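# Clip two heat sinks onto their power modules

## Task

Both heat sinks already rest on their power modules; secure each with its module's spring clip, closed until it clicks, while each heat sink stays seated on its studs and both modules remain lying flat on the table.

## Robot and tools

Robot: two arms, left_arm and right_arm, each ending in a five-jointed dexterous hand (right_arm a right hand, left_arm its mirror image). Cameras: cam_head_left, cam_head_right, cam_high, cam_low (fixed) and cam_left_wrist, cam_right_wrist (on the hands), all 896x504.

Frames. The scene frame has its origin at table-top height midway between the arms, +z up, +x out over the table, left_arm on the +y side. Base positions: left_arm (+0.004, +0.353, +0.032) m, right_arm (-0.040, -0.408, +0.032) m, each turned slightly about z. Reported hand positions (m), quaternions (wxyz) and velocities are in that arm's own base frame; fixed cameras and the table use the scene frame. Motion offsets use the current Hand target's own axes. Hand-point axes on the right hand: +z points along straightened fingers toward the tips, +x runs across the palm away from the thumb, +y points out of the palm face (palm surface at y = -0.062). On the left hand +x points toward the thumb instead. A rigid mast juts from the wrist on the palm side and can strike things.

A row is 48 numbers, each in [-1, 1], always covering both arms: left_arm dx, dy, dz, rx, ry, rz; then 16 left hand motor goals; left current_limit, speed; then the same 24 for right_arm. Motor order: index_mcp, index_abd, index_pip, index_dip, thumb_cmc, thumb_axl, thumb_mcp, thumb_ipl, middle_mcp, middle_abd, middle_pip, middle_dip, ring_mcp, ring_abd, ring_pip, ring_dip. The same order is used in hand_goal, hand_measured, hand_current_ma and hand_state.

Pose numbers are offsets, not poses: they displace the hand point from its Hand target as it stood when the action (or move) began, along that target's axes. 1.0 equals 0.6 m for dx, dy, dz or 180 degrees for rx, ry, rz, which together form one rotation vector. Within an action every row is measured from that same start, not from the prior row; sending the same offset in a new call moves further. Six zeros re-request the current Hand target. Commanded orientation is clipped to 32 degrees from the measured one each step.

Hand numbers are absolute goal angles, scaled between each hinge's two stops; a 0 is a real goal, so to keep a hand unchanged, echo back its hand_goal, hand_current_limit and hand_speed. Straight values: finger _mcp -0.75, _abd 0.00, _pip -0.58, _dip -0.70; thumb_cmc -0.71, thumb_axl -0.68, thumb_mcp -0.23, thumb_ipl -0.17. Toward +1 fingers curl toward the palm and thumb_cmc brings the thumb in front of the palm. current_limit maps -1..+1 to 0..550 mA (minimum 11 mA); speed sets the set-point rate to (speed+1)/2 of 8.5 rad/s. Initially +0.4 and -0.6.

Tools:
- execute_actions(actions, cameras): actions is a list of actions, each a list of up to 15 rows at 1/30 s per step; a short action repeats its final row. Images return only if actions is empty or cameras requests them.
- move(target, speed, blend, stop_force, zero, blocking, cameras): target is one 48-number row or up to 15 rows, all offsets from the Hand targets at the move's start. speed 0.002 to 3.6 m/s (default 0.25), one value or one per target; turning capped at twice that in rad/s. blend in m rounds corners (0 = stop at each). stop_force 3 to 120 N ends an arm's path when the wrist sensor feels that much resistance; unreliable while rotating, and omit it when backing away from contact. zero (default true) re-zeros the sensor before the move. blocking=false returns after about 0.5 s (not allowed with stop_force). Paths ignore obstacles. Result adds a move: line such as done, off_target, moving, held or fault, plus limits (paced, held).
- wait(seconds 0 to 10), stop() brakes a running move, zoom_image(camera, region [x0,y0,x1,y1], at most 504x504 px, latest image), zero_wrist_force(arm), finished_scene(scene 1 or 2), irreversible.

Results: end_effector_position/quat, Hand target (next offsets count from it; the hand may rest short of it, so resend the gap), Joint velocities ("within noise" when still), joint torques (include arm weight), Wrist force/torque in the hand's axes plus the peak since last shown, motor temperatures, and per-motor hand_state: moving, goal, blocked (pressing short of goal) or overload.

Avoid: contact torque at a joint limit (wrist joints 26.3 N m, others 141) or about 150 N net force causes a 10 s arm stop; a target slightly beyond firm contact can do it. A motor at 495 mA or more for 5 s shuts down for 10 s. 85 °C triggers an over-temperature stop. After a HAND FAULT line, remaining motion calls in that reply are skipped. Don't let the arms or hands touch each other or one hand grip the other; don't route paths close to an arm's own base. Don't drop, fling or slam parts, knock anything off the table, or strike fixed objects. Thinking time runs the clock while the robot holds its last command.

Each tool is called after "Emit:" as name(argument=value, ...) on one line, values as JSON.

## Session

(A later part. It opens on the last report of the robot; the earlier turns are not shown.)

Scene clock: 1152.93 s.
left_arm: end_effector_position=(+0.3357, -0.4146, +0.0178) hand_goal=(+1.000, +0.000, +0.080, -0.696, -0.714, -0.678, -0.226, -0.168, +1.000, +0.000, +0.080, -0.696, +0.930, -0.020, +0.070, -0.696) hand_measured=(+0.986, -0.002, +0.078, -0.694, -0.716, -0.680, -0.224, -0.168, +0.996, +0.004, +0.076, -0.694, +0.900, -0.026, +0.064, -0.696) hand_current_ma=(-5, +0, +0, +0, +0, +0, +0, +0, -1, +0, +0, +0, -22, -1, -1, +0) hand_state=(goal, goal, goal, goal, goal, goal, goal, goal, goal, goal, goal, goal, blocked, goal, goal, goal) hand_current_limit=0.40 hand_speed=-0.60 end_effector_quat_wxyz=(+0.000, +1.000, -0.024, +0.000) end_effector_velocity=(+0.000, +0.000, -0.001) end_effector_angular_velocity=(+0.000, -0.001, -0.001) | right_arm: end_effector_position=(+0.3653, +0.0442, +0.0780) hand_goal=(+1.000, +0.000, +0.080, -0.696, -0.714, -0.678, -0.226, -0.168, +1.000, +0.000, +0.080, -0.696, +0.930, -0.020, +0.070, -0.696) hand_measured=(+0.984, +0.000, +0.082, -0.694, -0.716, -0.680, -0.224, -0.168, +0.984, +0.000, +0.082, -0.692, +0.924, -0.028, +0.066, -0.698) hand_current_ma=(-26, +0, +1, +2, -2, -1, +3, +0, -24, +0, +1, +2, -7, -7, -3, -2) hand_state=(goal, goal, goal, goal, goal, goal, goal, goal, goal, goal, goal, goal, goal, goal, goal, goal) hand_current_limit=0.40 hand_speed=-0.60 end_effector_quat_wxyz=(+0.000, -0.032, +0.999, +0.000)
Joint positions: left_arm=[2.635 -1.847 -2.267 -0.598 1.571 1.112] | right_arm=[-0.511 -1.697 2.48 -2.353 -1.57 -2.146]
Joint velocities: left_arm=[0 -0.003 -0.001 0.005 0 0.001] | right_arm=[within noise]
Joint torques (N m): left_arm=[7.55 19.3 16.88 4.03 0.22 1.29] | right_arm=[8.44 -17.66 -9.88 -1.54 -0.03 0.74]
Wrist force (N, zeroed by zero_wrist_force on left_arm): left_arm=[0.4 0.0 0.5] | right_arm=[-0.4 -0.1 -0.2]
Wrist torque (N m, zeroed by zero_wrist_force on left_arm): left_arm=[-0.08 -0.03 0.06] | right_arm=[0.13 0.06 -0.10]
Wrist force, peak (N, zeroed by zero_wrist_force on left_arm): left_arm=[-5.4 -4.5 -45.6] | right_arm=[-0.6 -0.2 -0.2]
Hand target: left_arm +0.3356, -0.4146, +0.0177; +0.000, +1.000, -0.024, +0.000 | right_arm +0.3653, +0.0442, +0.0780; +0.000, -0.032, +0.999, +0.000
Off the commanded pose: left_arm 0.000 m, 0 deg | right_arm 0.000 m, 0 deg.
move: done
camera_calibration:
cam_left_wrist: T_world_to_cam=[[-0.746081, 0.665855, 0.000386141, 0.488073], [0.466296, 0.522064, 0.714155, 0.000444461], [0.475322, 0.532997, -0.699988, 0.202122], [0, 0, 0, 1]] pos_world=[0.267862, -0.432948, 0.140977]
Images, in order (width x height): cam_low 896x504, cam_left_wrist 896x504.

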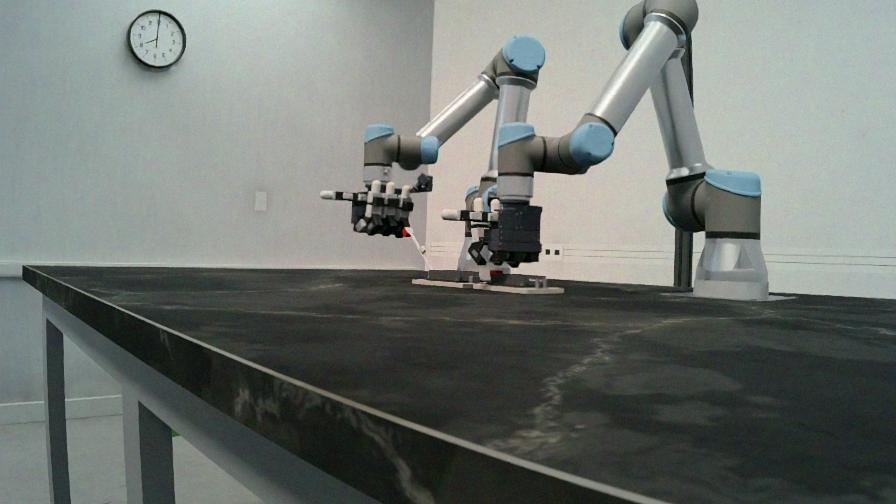

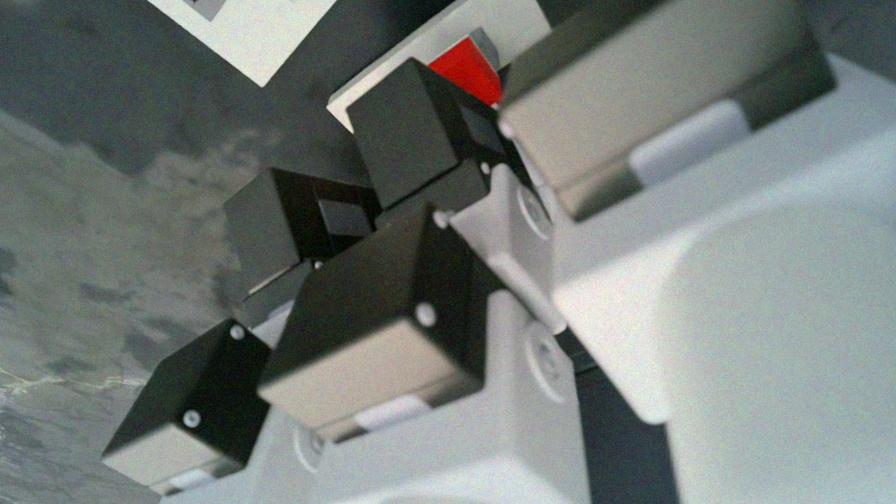

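Emit:
move(target=[[0,0,-0.17,0,0,0,1.0,0,0.08,-0.696,-0.714,-0.678,-0.226,-0.168,1.0,0,0.08,-0.696,0.93,-0.02,0.07,-0.696,0.4,-0.6,0,0,0,0,0,0,1.0,0,0.08,-0.696,-0.714,-0.678,-0.226,-0.168,1.0,0,0.08,-0.696,0.93,-0.02,0.07,-0.696,0.4,-0.6],[0,-0.4,-0.22,0,0,0,1.0,0,0.08,-0.696,-0.714,-0.678,-0.226,-0.168,1.0,0,0.08,-0.696,0.93,-0.02,0.07,-0.696,0.4,-0.6,0,0,0,0,0,0,1.0,0,0.08,-0.696,-0.714,-0.678,-0.226,-0.168,1.0,0,0.08,-0.696,0.93,-0.02,0.07,-0.696,0.4,-0.6]], speed=0.25, blend=0.03, cameras=["cam_low", "cam_head_left", "cam_head_right", "cam_high", "cam_left_wrist", "cam_right_wrist"])

Emit:
zoom_image(camera="cam_head_left", region=[340, 340, 600, 440])

Emit:
zoom_image(camera="cam_low", region=[380, 200, 580, 310])

Emit:
zoom_image(camera="cam_high", region=[250, 150, 470, 250])

Scene clock: 1161.67 s.
left_arm: end_effector_position=(+0.3471, -0.1749, +0.1496) hand_goal=(+1.000, +0.000, +0.080, -0.696, -0.714, -0.678, -0.226, -0.168, +1.000, +0.000, +0.080, -0.696, +0.930, -0.020, +0.070, -0.696) hand_measured=(+0.988, -0.002, +0.078, -0.694, -0.716, -0.680, -0.224, -0.168, +0.994, +0.004, +0.076, -0.694, +0.900, -0.026, +0.064, -0.696) hand_current_ma=(-5, +0, +0, +0, +0, +0, +0, +0, -1, +0, +0, +0, -22, -1, -1, +0) hand_state=(goal, goal, goal, goal, goal, goal, goal, goal, goal, goal, goal, goal, blocked, goal, goal, goal) hand_current_limit=0.40 hand_speed=-0.60 end_effector_quat_wxyz=(+0.000, +1.000, -0.024, +0.000) | right_arm: end_effector_position=(+0.3653, +0.0442, +0.0780) hand_goal=(+1.000, +0.000, +0.080, -0.696, -0.714, -0.678, -0.226, -0.168, +1.000, +0.000, +0.080, -0.696, +0.930, -0.020, +0.070, -0.696) hand_measured=(+0.984, +0.000, +0.082, -0.694, -0.716, -0.680, -0.224, -0.168, +0.984, +0.000, +0.082, -0.692, +0.924, -0.028, +0.066, -0.698) hand_current_ma=(-26, +0, +1, +2, -2, -1, +3, +0, -24, +0, +1, +2, -7, -7, -3, -2) hand_state=(goal, goal, goal, goal, goal, goal, goal, goal, goal, goal, goal, goal, goal, goal, goal, goal) hand_current_limit=0.40 hand_speed=-0.60 end_effector_quat_wxyz=(+0.000, -0.032, +0.999, +0.000)
Joint positions: left_arm=[3.28 -1.257 -2.383 -1.072 1.57 1.757] | right_arm=[-0.511 -1.697 2.48 -2.353 -1.57 -2.146]
Joint torques (N m): left_arm=[7.65 6.78 32.87 3.66 1.74 2.49] | right_arm=[8 -17.84 -11.31 -1.3 0.06 0.69]
Wrist force (N, zeroed by zero_wrist_force on left_arm): left_arm=[0.4 -0.5 0.9] | right_arm=[-0.4 -0.1 -0.2]
Wrist torque (N m, zeroed by zero_wrist_force on left_arm): left_arm=[-0.17 -0.03 0.09] | right_arm=[0.13 0.06 -0.11]
Wrist force, peak (N, zeroed by zero_wrist_force on left_arm): left_arm=[0.5 -3.0 1.0] | right_arm=[-0.7 -0.2 -0.2]
Hand target: left_arm +0.3471, -0.1748, +0.1496; +0.000, +1.000, -0.024, +0.000 | right_arm +0.3653, +0.0442, +0.0780; +0.000, -0.032, +0.999, +0.000
Off the commanded pose: left_arm 0.000 m, 0 deg | right_arm 0.000 m, 0 deg.
move: done
camera_calibration:
cam_left_wrist: T_world_to_cam=[[-0.746244, 0.665672, 0.000549584, 0.337029], [0.466364, 0.522223, 0.713994, -0.224074], [0.474999, 0.53307, -0.700151, 0.161358], [0, 0, 0, 1]] pos_world=[0.279361, -0.193349, 0.272777]
cam_right_wrist: T_world_to_cam=[[0.728078, 0.684546, -0.0360498, -0.255191], [0.514885, -0.511394, 0.688019, -0.259089], [0.452545, -0.519492, -0.724797, 0.0426023], [0, 0, 0, 1]] pos_world=[0.29992, 0.0643245, 0.199937]

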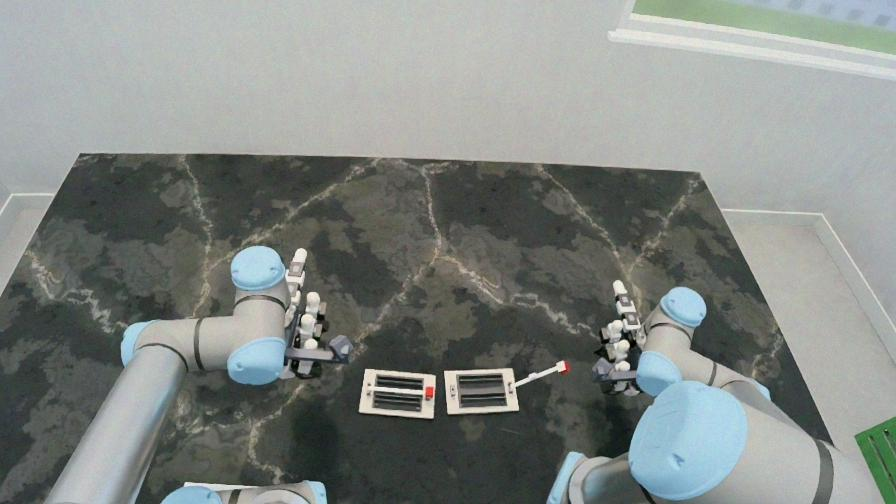

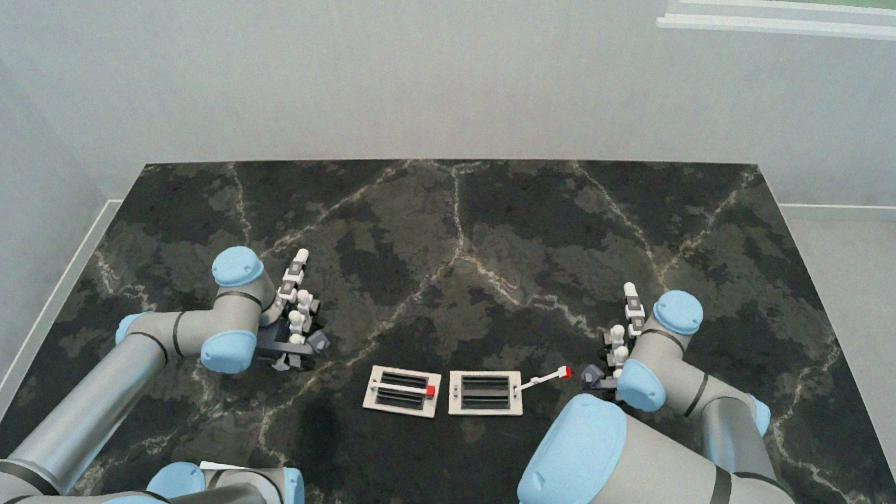

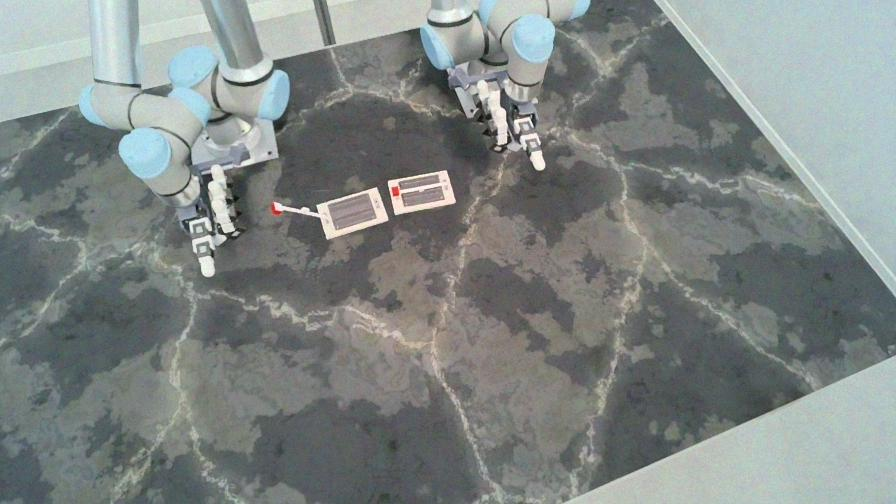

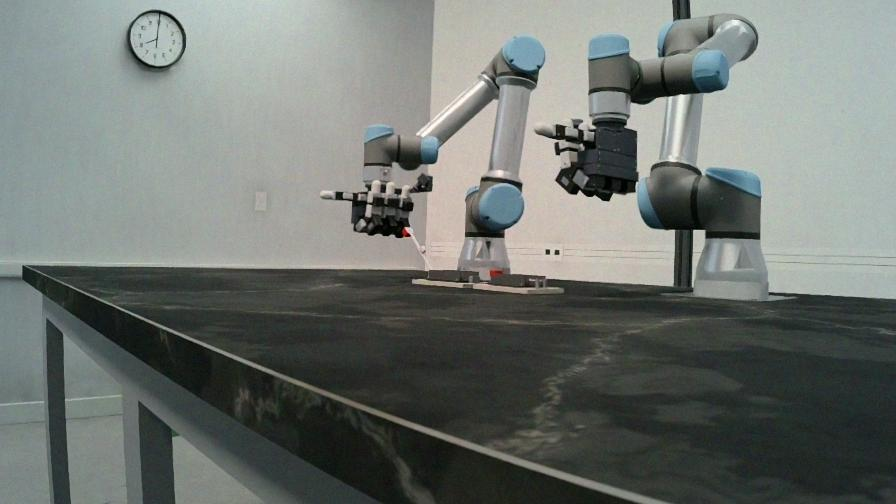

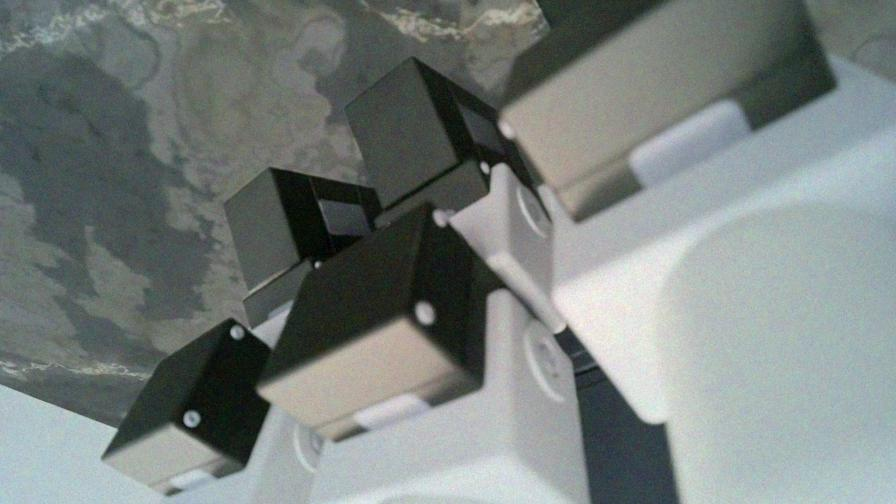

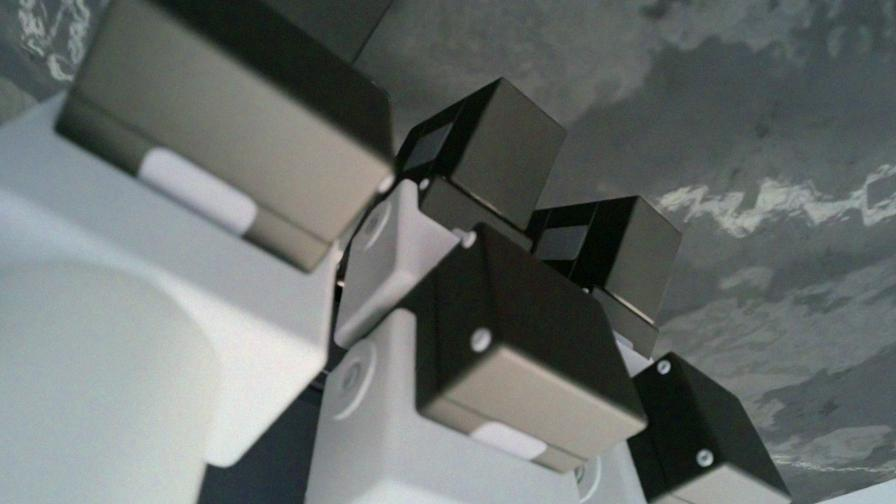

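Scaled by 1.938.

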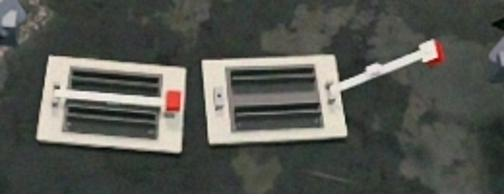

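Scaled by 2.520.

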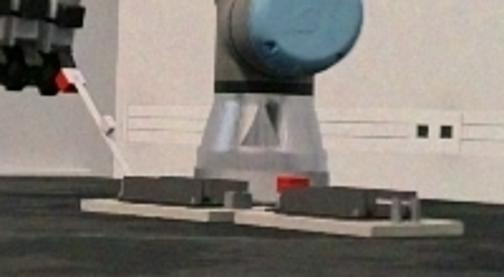

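Scaled by 2.291.

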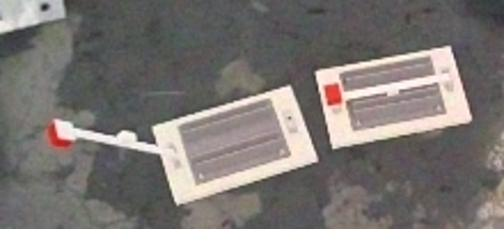

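Emit:
move(target=[0,0,0,0,0,0,1.0,0,0.08,-0.696,-0.714,-0.678,-0.226,-0.168,1.0,0,0.08,-0.696,0.93,-0.02,0.07,-0.696,0.4,-0.6,0,0.06,0.0372,0,0,0,1.0,0,0.08,-0.696,-0.714,-0.678,-0.226,-0.168,1.0,0,0.08,-0.696,0.93,-0.02,0.07,-0.696,0.4,-0.6], speed=0.12, cameras=["cam_low", "cam_head_left", "cam_high", "cam_right_wrist", "cam_left_wrist"])

Emit:
zoom_image(camera="cam_low", region=[330, 160, 560, 310])

Emit:
zoom_image(camera="cam_high", region=[180, 130, 400, 270])

Scene clock: 1186.90 s.
left_arm: end_effector_position=(+0.3471, -0.1748, +0.1496) hand_goal=(+1.000, +0.000, +0.080, -0.696, -0.714, -0.678, -0.226, -0.168, +1.000, +0.000, +0.080, -0.696, +0.930, -0.020, +0.070, -0.696) hand_measured=(+0.988, -0.002, +0.078, -0.694, -0.716, -0.680, -0.224, -0.168, +0.994, +0.004, +0.076, -0.694, +0.900, -0.026, +0.064, -0.696) hand_current_ma=(-5, +0, +0, +0, +0, +0, +0, +0, -1, +0, +0, +0, -22, -1, -1, +0) hand_state=(goal, goal, goal, goal, goal, goal, goal, goal, goal, goal, goal, goal, blocked, goal, goal, goal) hand_current_limit=0.40 hand_speed=-0.60 end_effector_quat_wxyz=(+0.000, +1.000, -0.024, +0.000) | right_arm: end_effector_position=(+0.3629, +0.0802, +0.0556) hand_goal=(+1.000, +0.000, +0.080, -0.696, -0.714, -0.678, -0.226, -0.168, +1.000, +0.000, +0.080, -0.696, +0.930, -0.020, +0.070, -0.696) hand_measured=(+0.984, +0.000, +0.082, -0.694, -0.716, -0.680, -0.224, -0.168, +0.986, +0.000, +0.082, -0.692, +0.924, -0.028, +0.066, -0.698) hand_current_ma=(-25, +0, +1, +2, -1, -1, +3, +0, -23, +0, +1, +2, -7, -7, -3, -2) hand_state=(goal, goal, goal, goal, goal, goal, goal, goal, goal, goal, goal, goal, goal, goal, goal, goal) hand_current_limit=0.40 hand_speed=-0.60 end_effector_quat_wxyz=(+0.000, -0.032, +0.999, +0.000)
Joint positions: left_arm=[3.28 -1.257 -2.383 -1.072 1.571 1.757] | right_arm=[-0.414 -1.646 2.521 -2.445 -1.57 -2.049]
Joint torques (N m): left_arm=[9.74 10.36 34.93 1.26 2.05 2.63] | right_arm=[-7.56 -19.08 -23.81 -1.44 -0.86 -0.69]
Wrist force (N, zeroed by zero_wrist_force on left_arm): left_arm=[0.4 -0.5 0.9] | right_arm=[-0.3 -0.2 0.0]
Wrist torque (N m, zeroed by zero_wrist_force on left_arm): left_arm=[-0.17 -0.03 0.04] | right_arm=[0.10 0.05 0.08]
Wrist force, peak (N, zeroed by zero_wrist_force on left_arm): left_arm=[0.5 -0.5 1.2] | right_arm=[-0.5 -1.2 -0.7]
Hand target: left_arm +0.3471, -0.1748, +0.1496; +0.000, +1.000, -0.024, +0.000 | right_arm +0.3629, +0.0801, +0.0557; +0.000, -0.032, +0.999, +0.000
Off the commanded pose: left_arm 0.000 m, 0 deg | right_arm 0.000 m, 0 deg.
move: done
camera_calibration:
cam_left_wrist: T_world_to_cam=[[-0.746148, 0.66578, 0.000590512, 0.336945], [0.466407, 0.522074, 0.714075, -0.22419], [0.475109, 0.533081, -0.700069, 0.161253], [0, 0, 0, 1]] pos_world=[0.279361, -0.193248, 0.272778]
cam_right_wrist: T_world_to_cam=[[0.727897, 0.68473, -0.036197, -0.278906], [0.515228, -0.511351, 0.687793, -0.22415], [0.452443, -0.519293, -0.725003, 0.046156], [0, 0, 0, 1]] pos_world=[0.297621, 0.100324, 0.177537]
Images, in order (width x height): cam_head_left 896x504, cam_high 896x504, cam_low 896x504, cam_left_wrist 896x504, cam_right_wrist 896x504.

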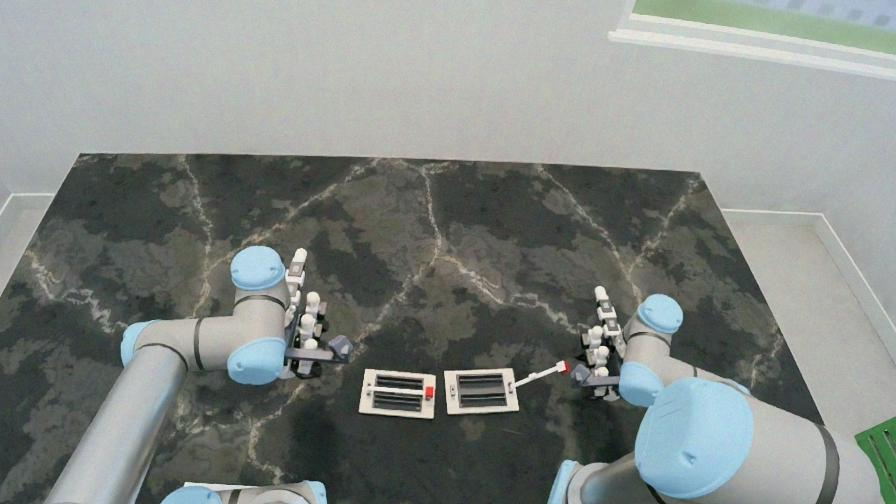

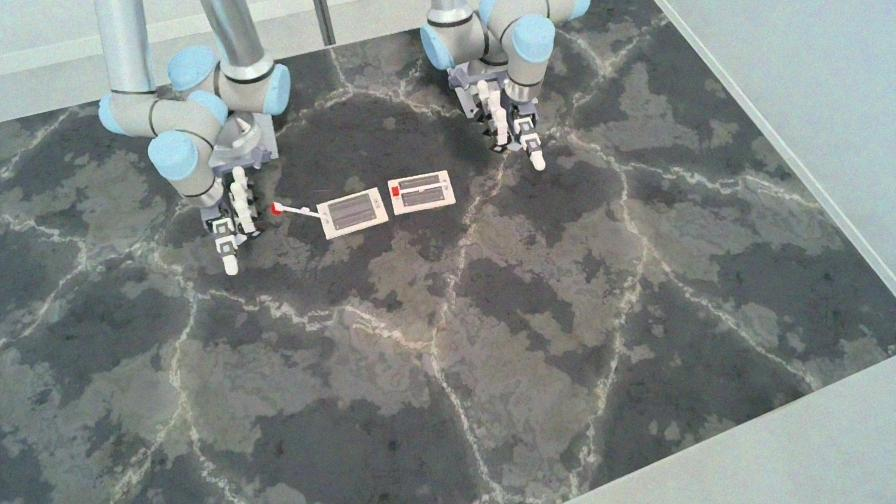

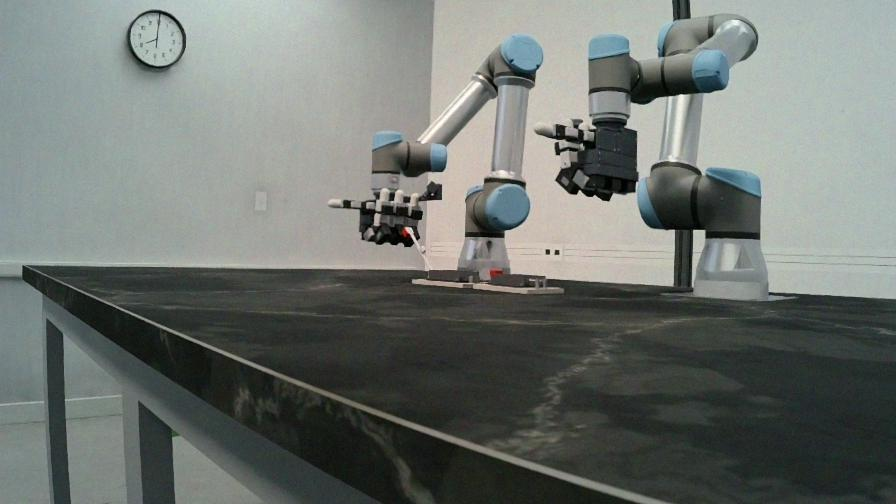

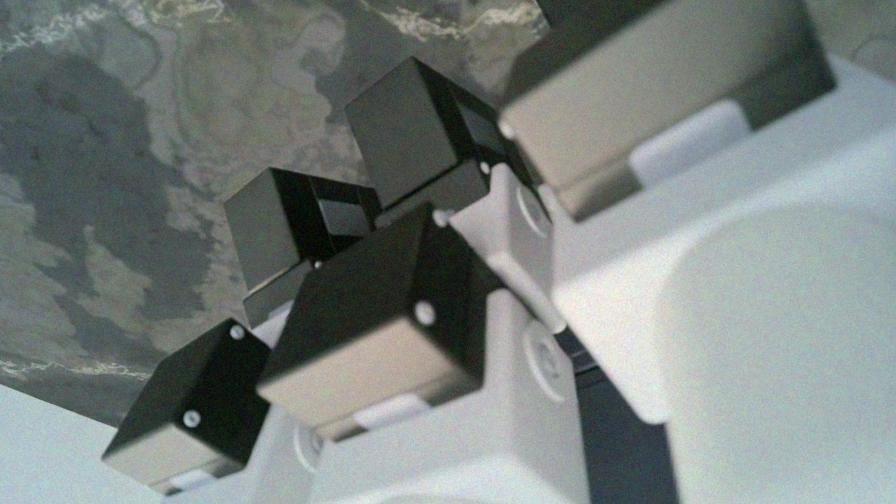

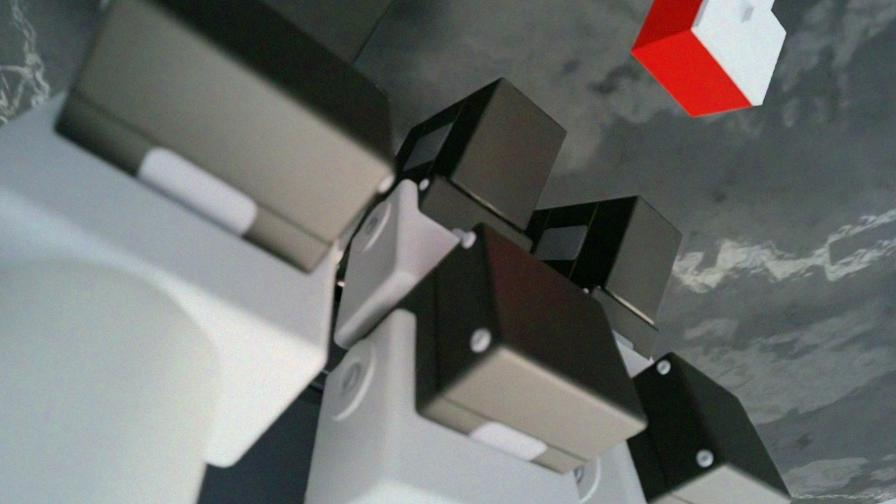

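Scaled by 2.191.

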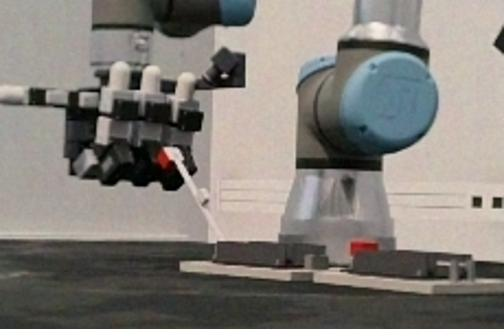

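Scaled by 2.291.

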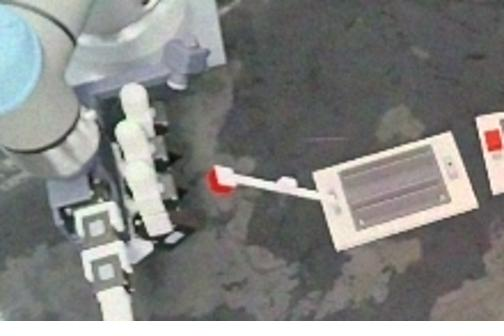

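Emit:
move(target=[0,0,0,0,0,0,1.0,0,0.08,-0.696,-0.714,-0.678,-0.226,-0.168,1.0,0,0.08,-0.696,0.93,-0.02,0.07,-0.696,0.4,-0.6,-0.029,0.025,0,0,0,0,1.0,0,0.08,-0.696,-0.714,-0.678,-0.226,-0.168,1.0,0,0.08,-0.696,0.93,-0.02,0.07,-0.696,0.4,-0.6], speed=0.1, cameras=["cam_low", "cam_head_left", "cam_high", "cam_right_wrist"])

Emit:
zoom_image(camera="cam_right_wrist", region=[392, 0, 896, 280])

Emit:
zoom_image(camera="cam_high", region=[180, 130, 400, 270])

Scene clock: 1218.17 s.
left_arm: end_effector_position=(+0.3471, -0.1748, +0.1496) hand_goal=(+1.000, +0.000, +0.080, -0.696, -0.714, -0.678, -0.226, -0.168, +1.000, +0.000, +0.080, -0.696, +0.930, -0.020, +0.070, -0.696) hand_measured=(+0.988, -0.002, +0.078, -0.694, -0.716, -0.680, -0.224, -0.168, +0.994, +0.004, +0.076, -0.694, +0.900, -0.026, +0.064, -0.696) hand_current_ma=(-5, +0, +0, +0, +0, +0, +0, +0, -1, +0, +0, +0, -22, -1, -1, +0) hand_state=(goal, goal, goal, goal, goal, goal, goal, goal, goal, goal, goal, goal, blocked, goal, goal, goal) hand_current_limit=0.40 hand_speed=-0.60 end_effector_quat_wxyz=(+0.000, +1.000, -0.024, +0.000) | right_arm: end_effector_position=(+0.3794, +0.0963, +0.0557) hand_goal=(+1.000, +0.000, +0.080, -0.696, -0.714, -0.678, -0.226, -0.168, +1.000, +0.000, +0.080, -0.696, +0.930, -0.020, +0.070, -0.696) hand_measured=(+0.984, +0.000, +0.082, -0.694, -0.716, -0.680, -0.224, -0.168, +0.986, +0.000, +0.082, -0.692, +0.924, -0.028, +0.066, -0.698) hand_current_ma=(-25, +0, +1, +2, -1, -1, +3, +0, -23, +0, +1, +2, -7, -7, -3, -2) hand_state=(goal, goal, goal, goal, goal, goal, goal, goal, goal, goal, goal, goal, goal, goal, goal, goal) hand_current_limit=0.40 hand_speed=-0.60 end_effector_quat_wxyz=(+0.000, -0.032, +0.999, +0.000)
Joint positions: left_arm=[3.28 -1.257 -2.383 -1.072 1.571 1.757] | right_arm=[-0.35 -1.601 2.48 -2.45 -1.57 -1.985]
Joint torques (N m): left_arm=[8.03 15.16 34.01 1.18 1.86 2.5] | right_arm=[-13.26 -22.93 -6.09 -3.3 -0.77 -1.37]
Wrist force (N, zeroed by zero_wrist_force on left_arm): left_arm=[0.3 -0.2 0.7] | right_arm=[-0.5 -0.1 0.0]
Wrist torque (N m, zeroed by zero_wrist_force on left_arm): left_arm=[-0.12 -0.02 0.03] | right_arm=[0.11 0.07 0.06]
Wrist force, peak (N, zeroed by zero_wrist_force on left_arm): left_arm=[0.3 -0.5 1.2] | right_arm=[-0.8 0.4 -0.1]
Hand target: left_arm +0.3471, -0.1748, +0.1496; +0.000, +1.000, -0.024, +0.000 | right_arm +0.3793, +0.0962, +0.0557; +0.000, -0.032, +0.999, +0.000
Off the commanded pose: left_arm 0.000 m, 0 deg | right_arm 0.000 m, 0 deg.
move: done
camera_calibration:
cam_right_wrist: T_world_to_cam=[[0.727944, 0.684689, -0.0360416, -0.301906], [0.514985, -0.511302, 0.688012, -0.224507], [0.452646, -0.519395, -0.724804, 0.0469848], [0, 0, 0, 1]] pos_world=[0.31412, 0.116325, 0.177637]
Images, in order (width x height): cam_head_left 896x504, cam_high 896x504, cam_low 896x504, cam_right_wrist 896x504.

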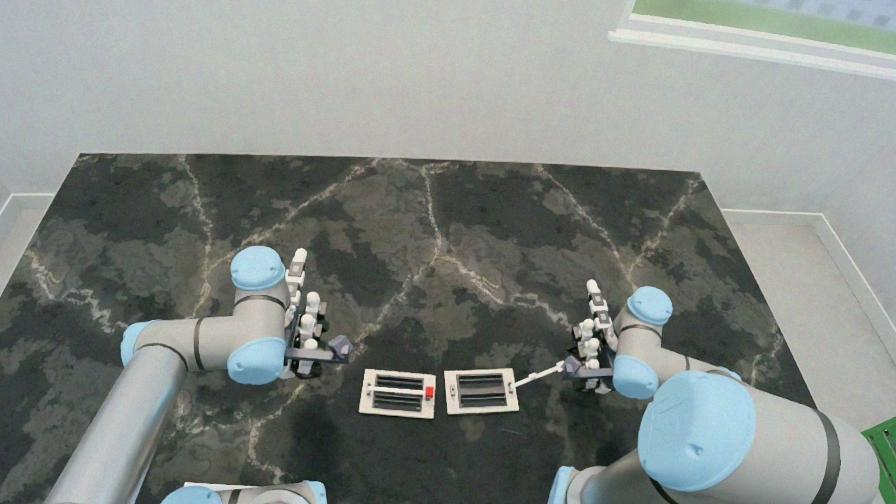

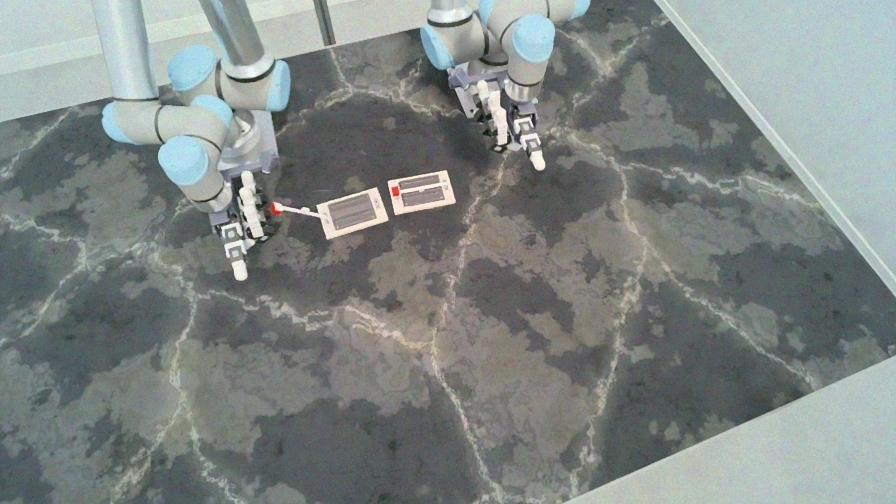

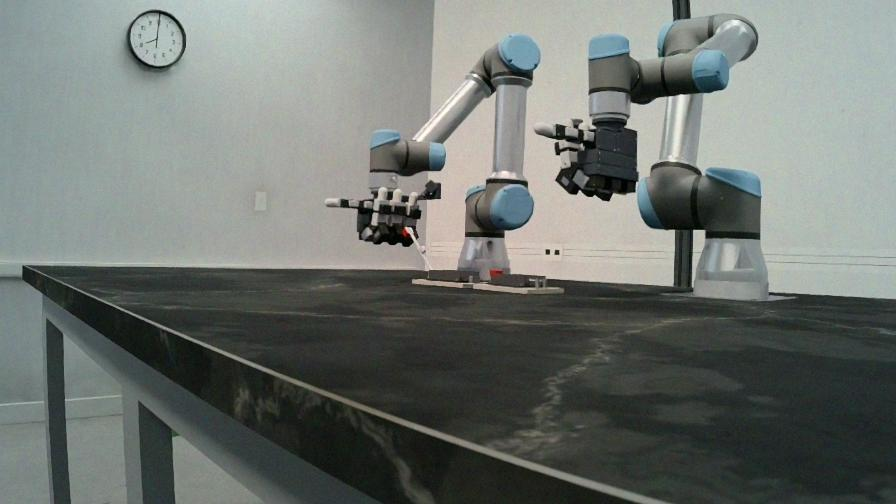

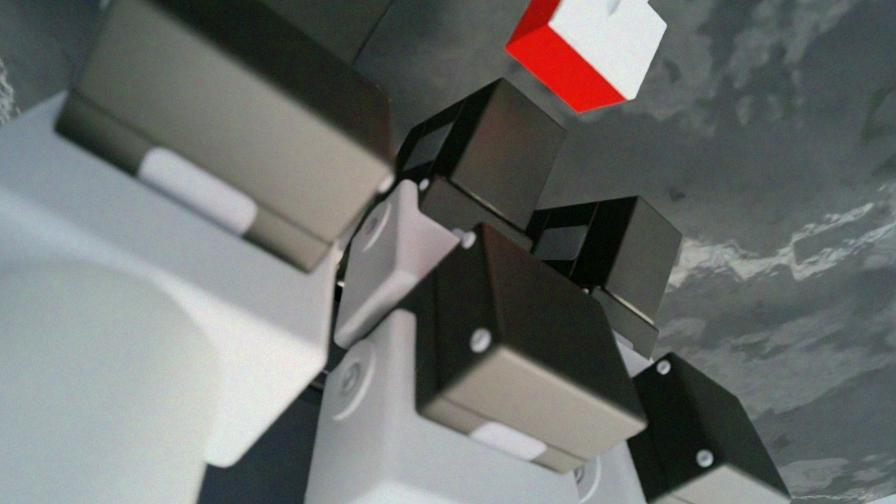

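Scaled by 1.000.

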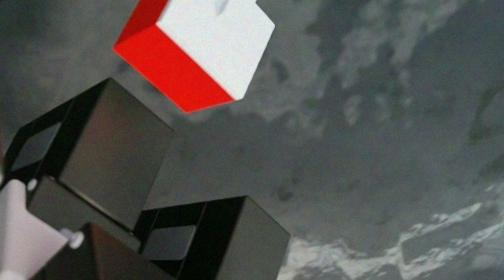

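Scaled by 2.291.

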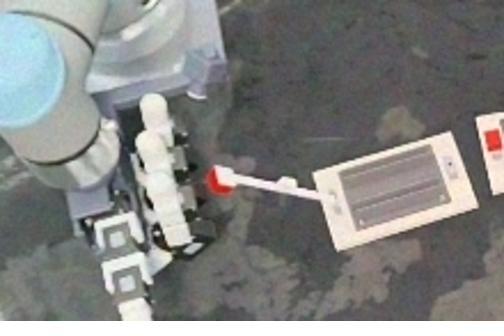

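Emit:
move(target=[[0,0,0,0,0,0,1.0,0,0.08,-0.696,-0.714,-0.678,-0.226,-0.168,1.0,0,0.08,-0.696,0.93,-0.02,0.07,-0.696,0.4,-0.6,0,0.0178,0,0,0,0,1.0,0,0.08,-0.696,-0.714,-0.678,-0.226,-0.168,1.0,0,0.08,-0.696,0.93,-0.02,0.07,-0.696,0.4,-0.6],[0,0,0,0,0,0,1.0,0,0.08,-0.696,-0.714,-0.678,-0.226,-0.168,1.0,0,0.08,-0.696,0.93,-0.02,0.07,-0.696,0.4,-0.6,0,0.0632,-0.0413,0,0,0,1.0,0,0.08,-0.696,-0.714,-0.678,-0.226,-0.168,1.0,0,0.08,-0.696,0.93,-0.02,0.07,-0.696,0.4,-0.6],[0,0,0,0,0,0,1.0,0,0.08,-0.696,-0.714,-0.678,-0.226,-0.168,1.0,0,0.08,-0.696,0.93,-0.02,0.07,-0.696,0.4,-0.6,0,0.112,-0.0657,0,0,0,1.0,0,0.08,-0.696,-0.714,-0.678,-0.226,-0.168,1.0,0,0.08,-0.696,0.93,-0.02,0.07,-0.696,0.4,-0.6],[0,0,0,0,0,0,1.0,0,0.08,-0.696,-0.714,-0.678,-0.226,-0.168,1.0,0,0.08,-0.696,0.93,-0.02,0.07,-0.696,0.4,-0.6,0,0.1652,-0.0763,0,0,0,1.0,0,0.08,-0.696,-0.714,-0.678,-0.226,-0.168,1.0,0,0.08,-0.696,0.93,-0.02,0.07,-0.696,0.4,-0.6],[0,0,0,0,0,0,1.0,0,0.08,-0.696,-0.714,-0.678,-0.226,-0.168,1.0,0,0.08,-0.696,0.93,-0.02,0.07,-0.696,0.4,-0.6,0,0.2193,-0.073,0,0,0,1.0,0,0.08,-0.696,-0.714,-0.678,-0.226,-0.168,1.0,0,0.08,-0.696,0.93,-0.02,0.07,-0.696,0.4,-0.6]], speed=0.05, blend=0.005, stop_force=5, cameras=["cam_low", "cam_head_left", "cam_high", "cam_right_wrist"])

Emit:
zoom_image(camera="cam_low", region=[340, 170, 560, 310])

Emit:
zoom_image(camera="cam_high", region=[220, 130, 440, 270])

Scene clock: 1241.00 s.
left_arm: end_effector_position=(+0.3471, -0.1748, +0.1496) hand_goal=(+1.000, +0.000, +0.080, -0.696, -0.714, -0.678, -0.226, -0.168, +1.000, +0.000, +0.080, -0.696, +0.930, -0.020, +0.070, -0.696) hand_measured=(+0.988, -0.002, +0.078, -0.694, -0.716, -0.680, -0.224, -0.168, +0.994, +0.004, +0.076, -0.694, +0.900, -0.026, +0.064, -0.696) hand_current_ma=(-5, +0, +0, +0, +0, +0, +0, +0, -1, +0, +0, +0, -22, -1, -1, +0) hand_state=(goal, goal, goal, goal, goal, goal, goal, goal, goal, goal, goal, goal, blocked, goal, goal, goal) hand_current_limit=0.40 hand_speed=-0.60 end_effector_quat_wxyz=(+0.000, +1.000, -0.024, +0.000) | right_arm: end_effector_position=(+0.3709, +0.2275, +0.0996) hand_goal=(+1.000, +0.000, +0.080, -0.696, -0.714, -0.678, -0.226, -0.168, +1.000, +0.000, +0.080, -0.696, +0.930, -0.020, +0.070, -0.696) hand_measured=(+0.984, +0.000, +0.082, -0.694, -0.716, -0.680, -0.224, -0.168, +0.986, +0.000, +0.082, -0.692, +0.924, -0.028, +0.066, -0.698) hand_current_ma=(-25, +0, +1, +2, -1, -1, +3, +0, -22, +0, +1, +2, -7, -7, -3, -2) hand_state=(goal, goal, goal, goal, goal, goal, goal, goal, goal, goal, goal, goal, goal, goal, goal, goal) hand_current_limit=0.40 hand_speed=-0.60 end_effector_quat_wxyz=(+0.000, -0.032, +0.999, +0.000)
Joint positions: left_arm=[3.28 -1.257 -2.383 -1.072 1.571 1.757] | right_arm=[0.022 -1.664 2.377 -2.284 -1.57 -1.613]
Joint torques (N m): left_arm=[9.03 14.31 35.09 1.4 1.1 2.54] | right_arm=[-13.68 -22.75 -9.53 -0.72 -0.79 0.68]
Wrist force (N, zeroed by zero_wrist_force on left_arm): left_arm=[0.4 -0.3 1.1] | right_arm=[-0.3 -0.1 0.2]
Wrist torque (N m, zeroed by zero_wrist_force on left_arm): left_arm=[-0.17 -0.02 0.04] | right_arm=[0.09 0.05 0.04]
Wrist force, peak (N, zeroed by zero_wrist_force on left_arm): left_arm=[0.6 -0.4 1.3] | right_arm=[-0.5 -0.9 0.1]
Hand target: left_arm +0.3471, -0.1748, +0.1496; +0.000, +1.000, -0.024, +0.000 | right_arm +0.3709, +0.2275, +0.0996; +0.000, -0.032, +0.999, +0.000
Off the commanded pose: left_arm 0.000 m, 0 deg | right_arm 0.000 m, 0 deg.
move: done
camera_calibration:
cam_right_wrist: T_world_to_cam=[[0.728005, 0.684618, -0.0361472, -0.384014], [0.514988, -0.511299, 0.688012, -0.183201], [0.452543, -0.519491, -0.724799, 0.150902], [0, 0, 0, 1]] pos_world=[0.30562, 0.247625, 0.221537]
Images, in order (width x height): cam_head_left 896x504, cam_high 896x504, cam_low 896x504, cam_right_wrist 896x504.

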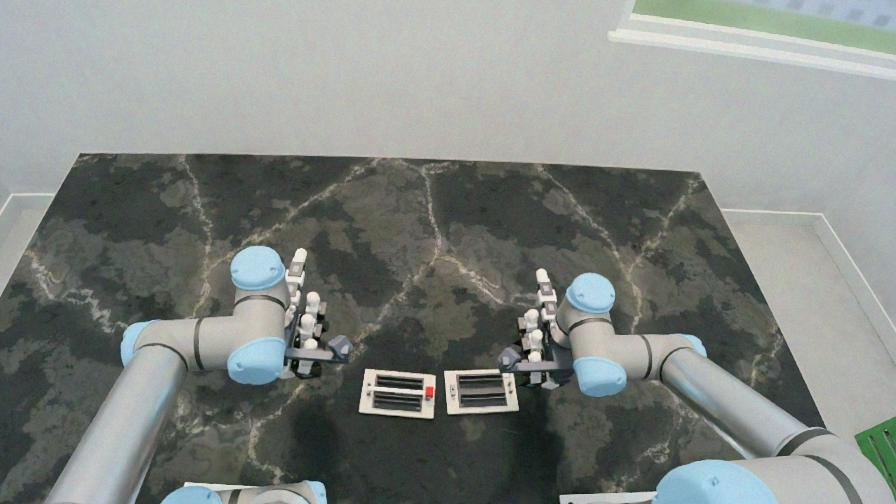

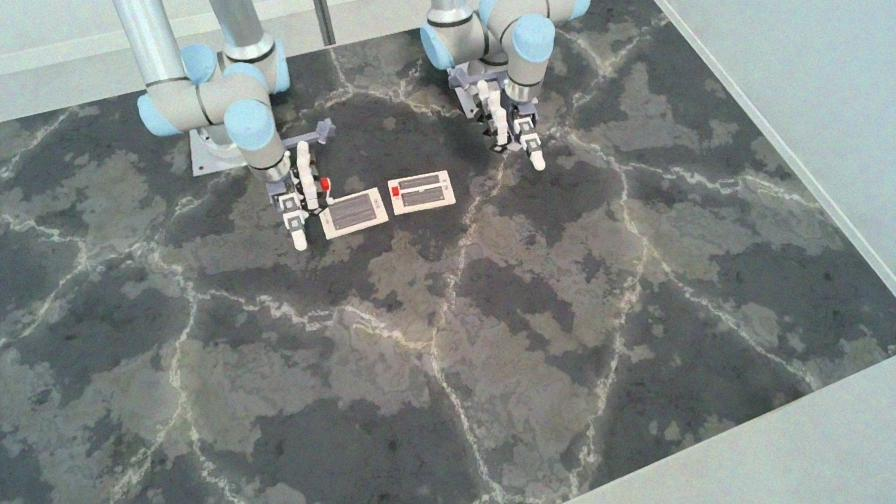

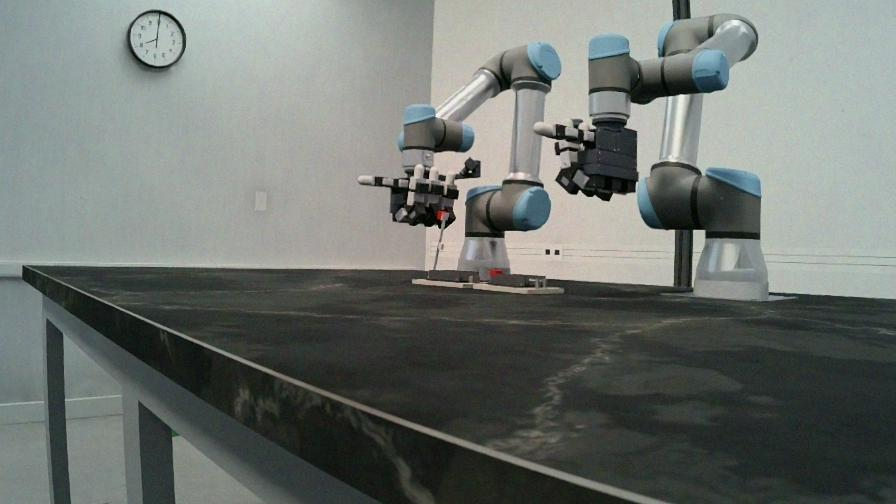

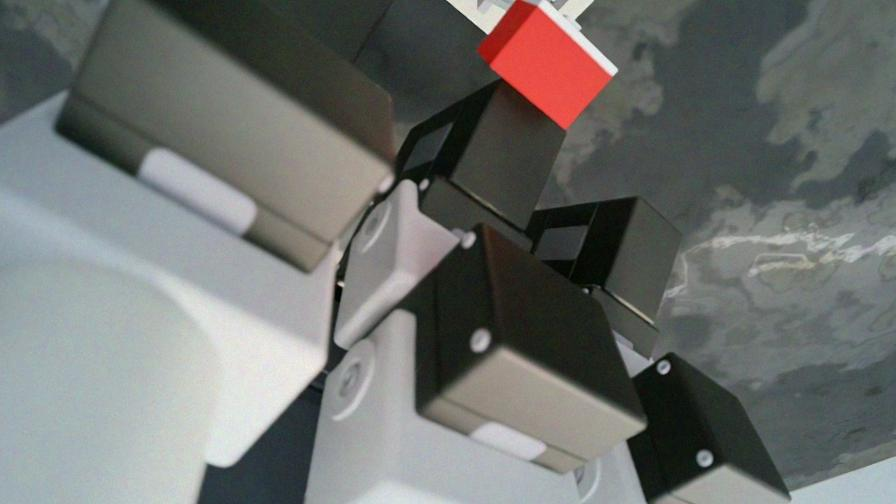

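Scaled by 2.291.

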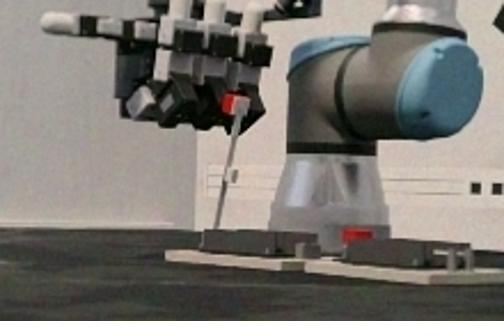

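Scaled by 2.291.

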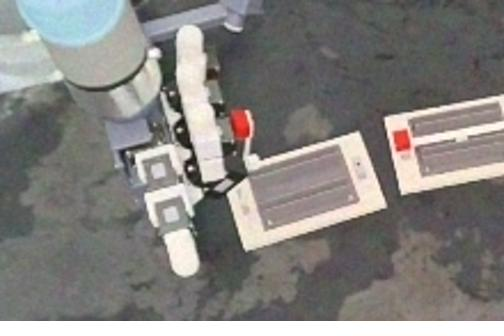

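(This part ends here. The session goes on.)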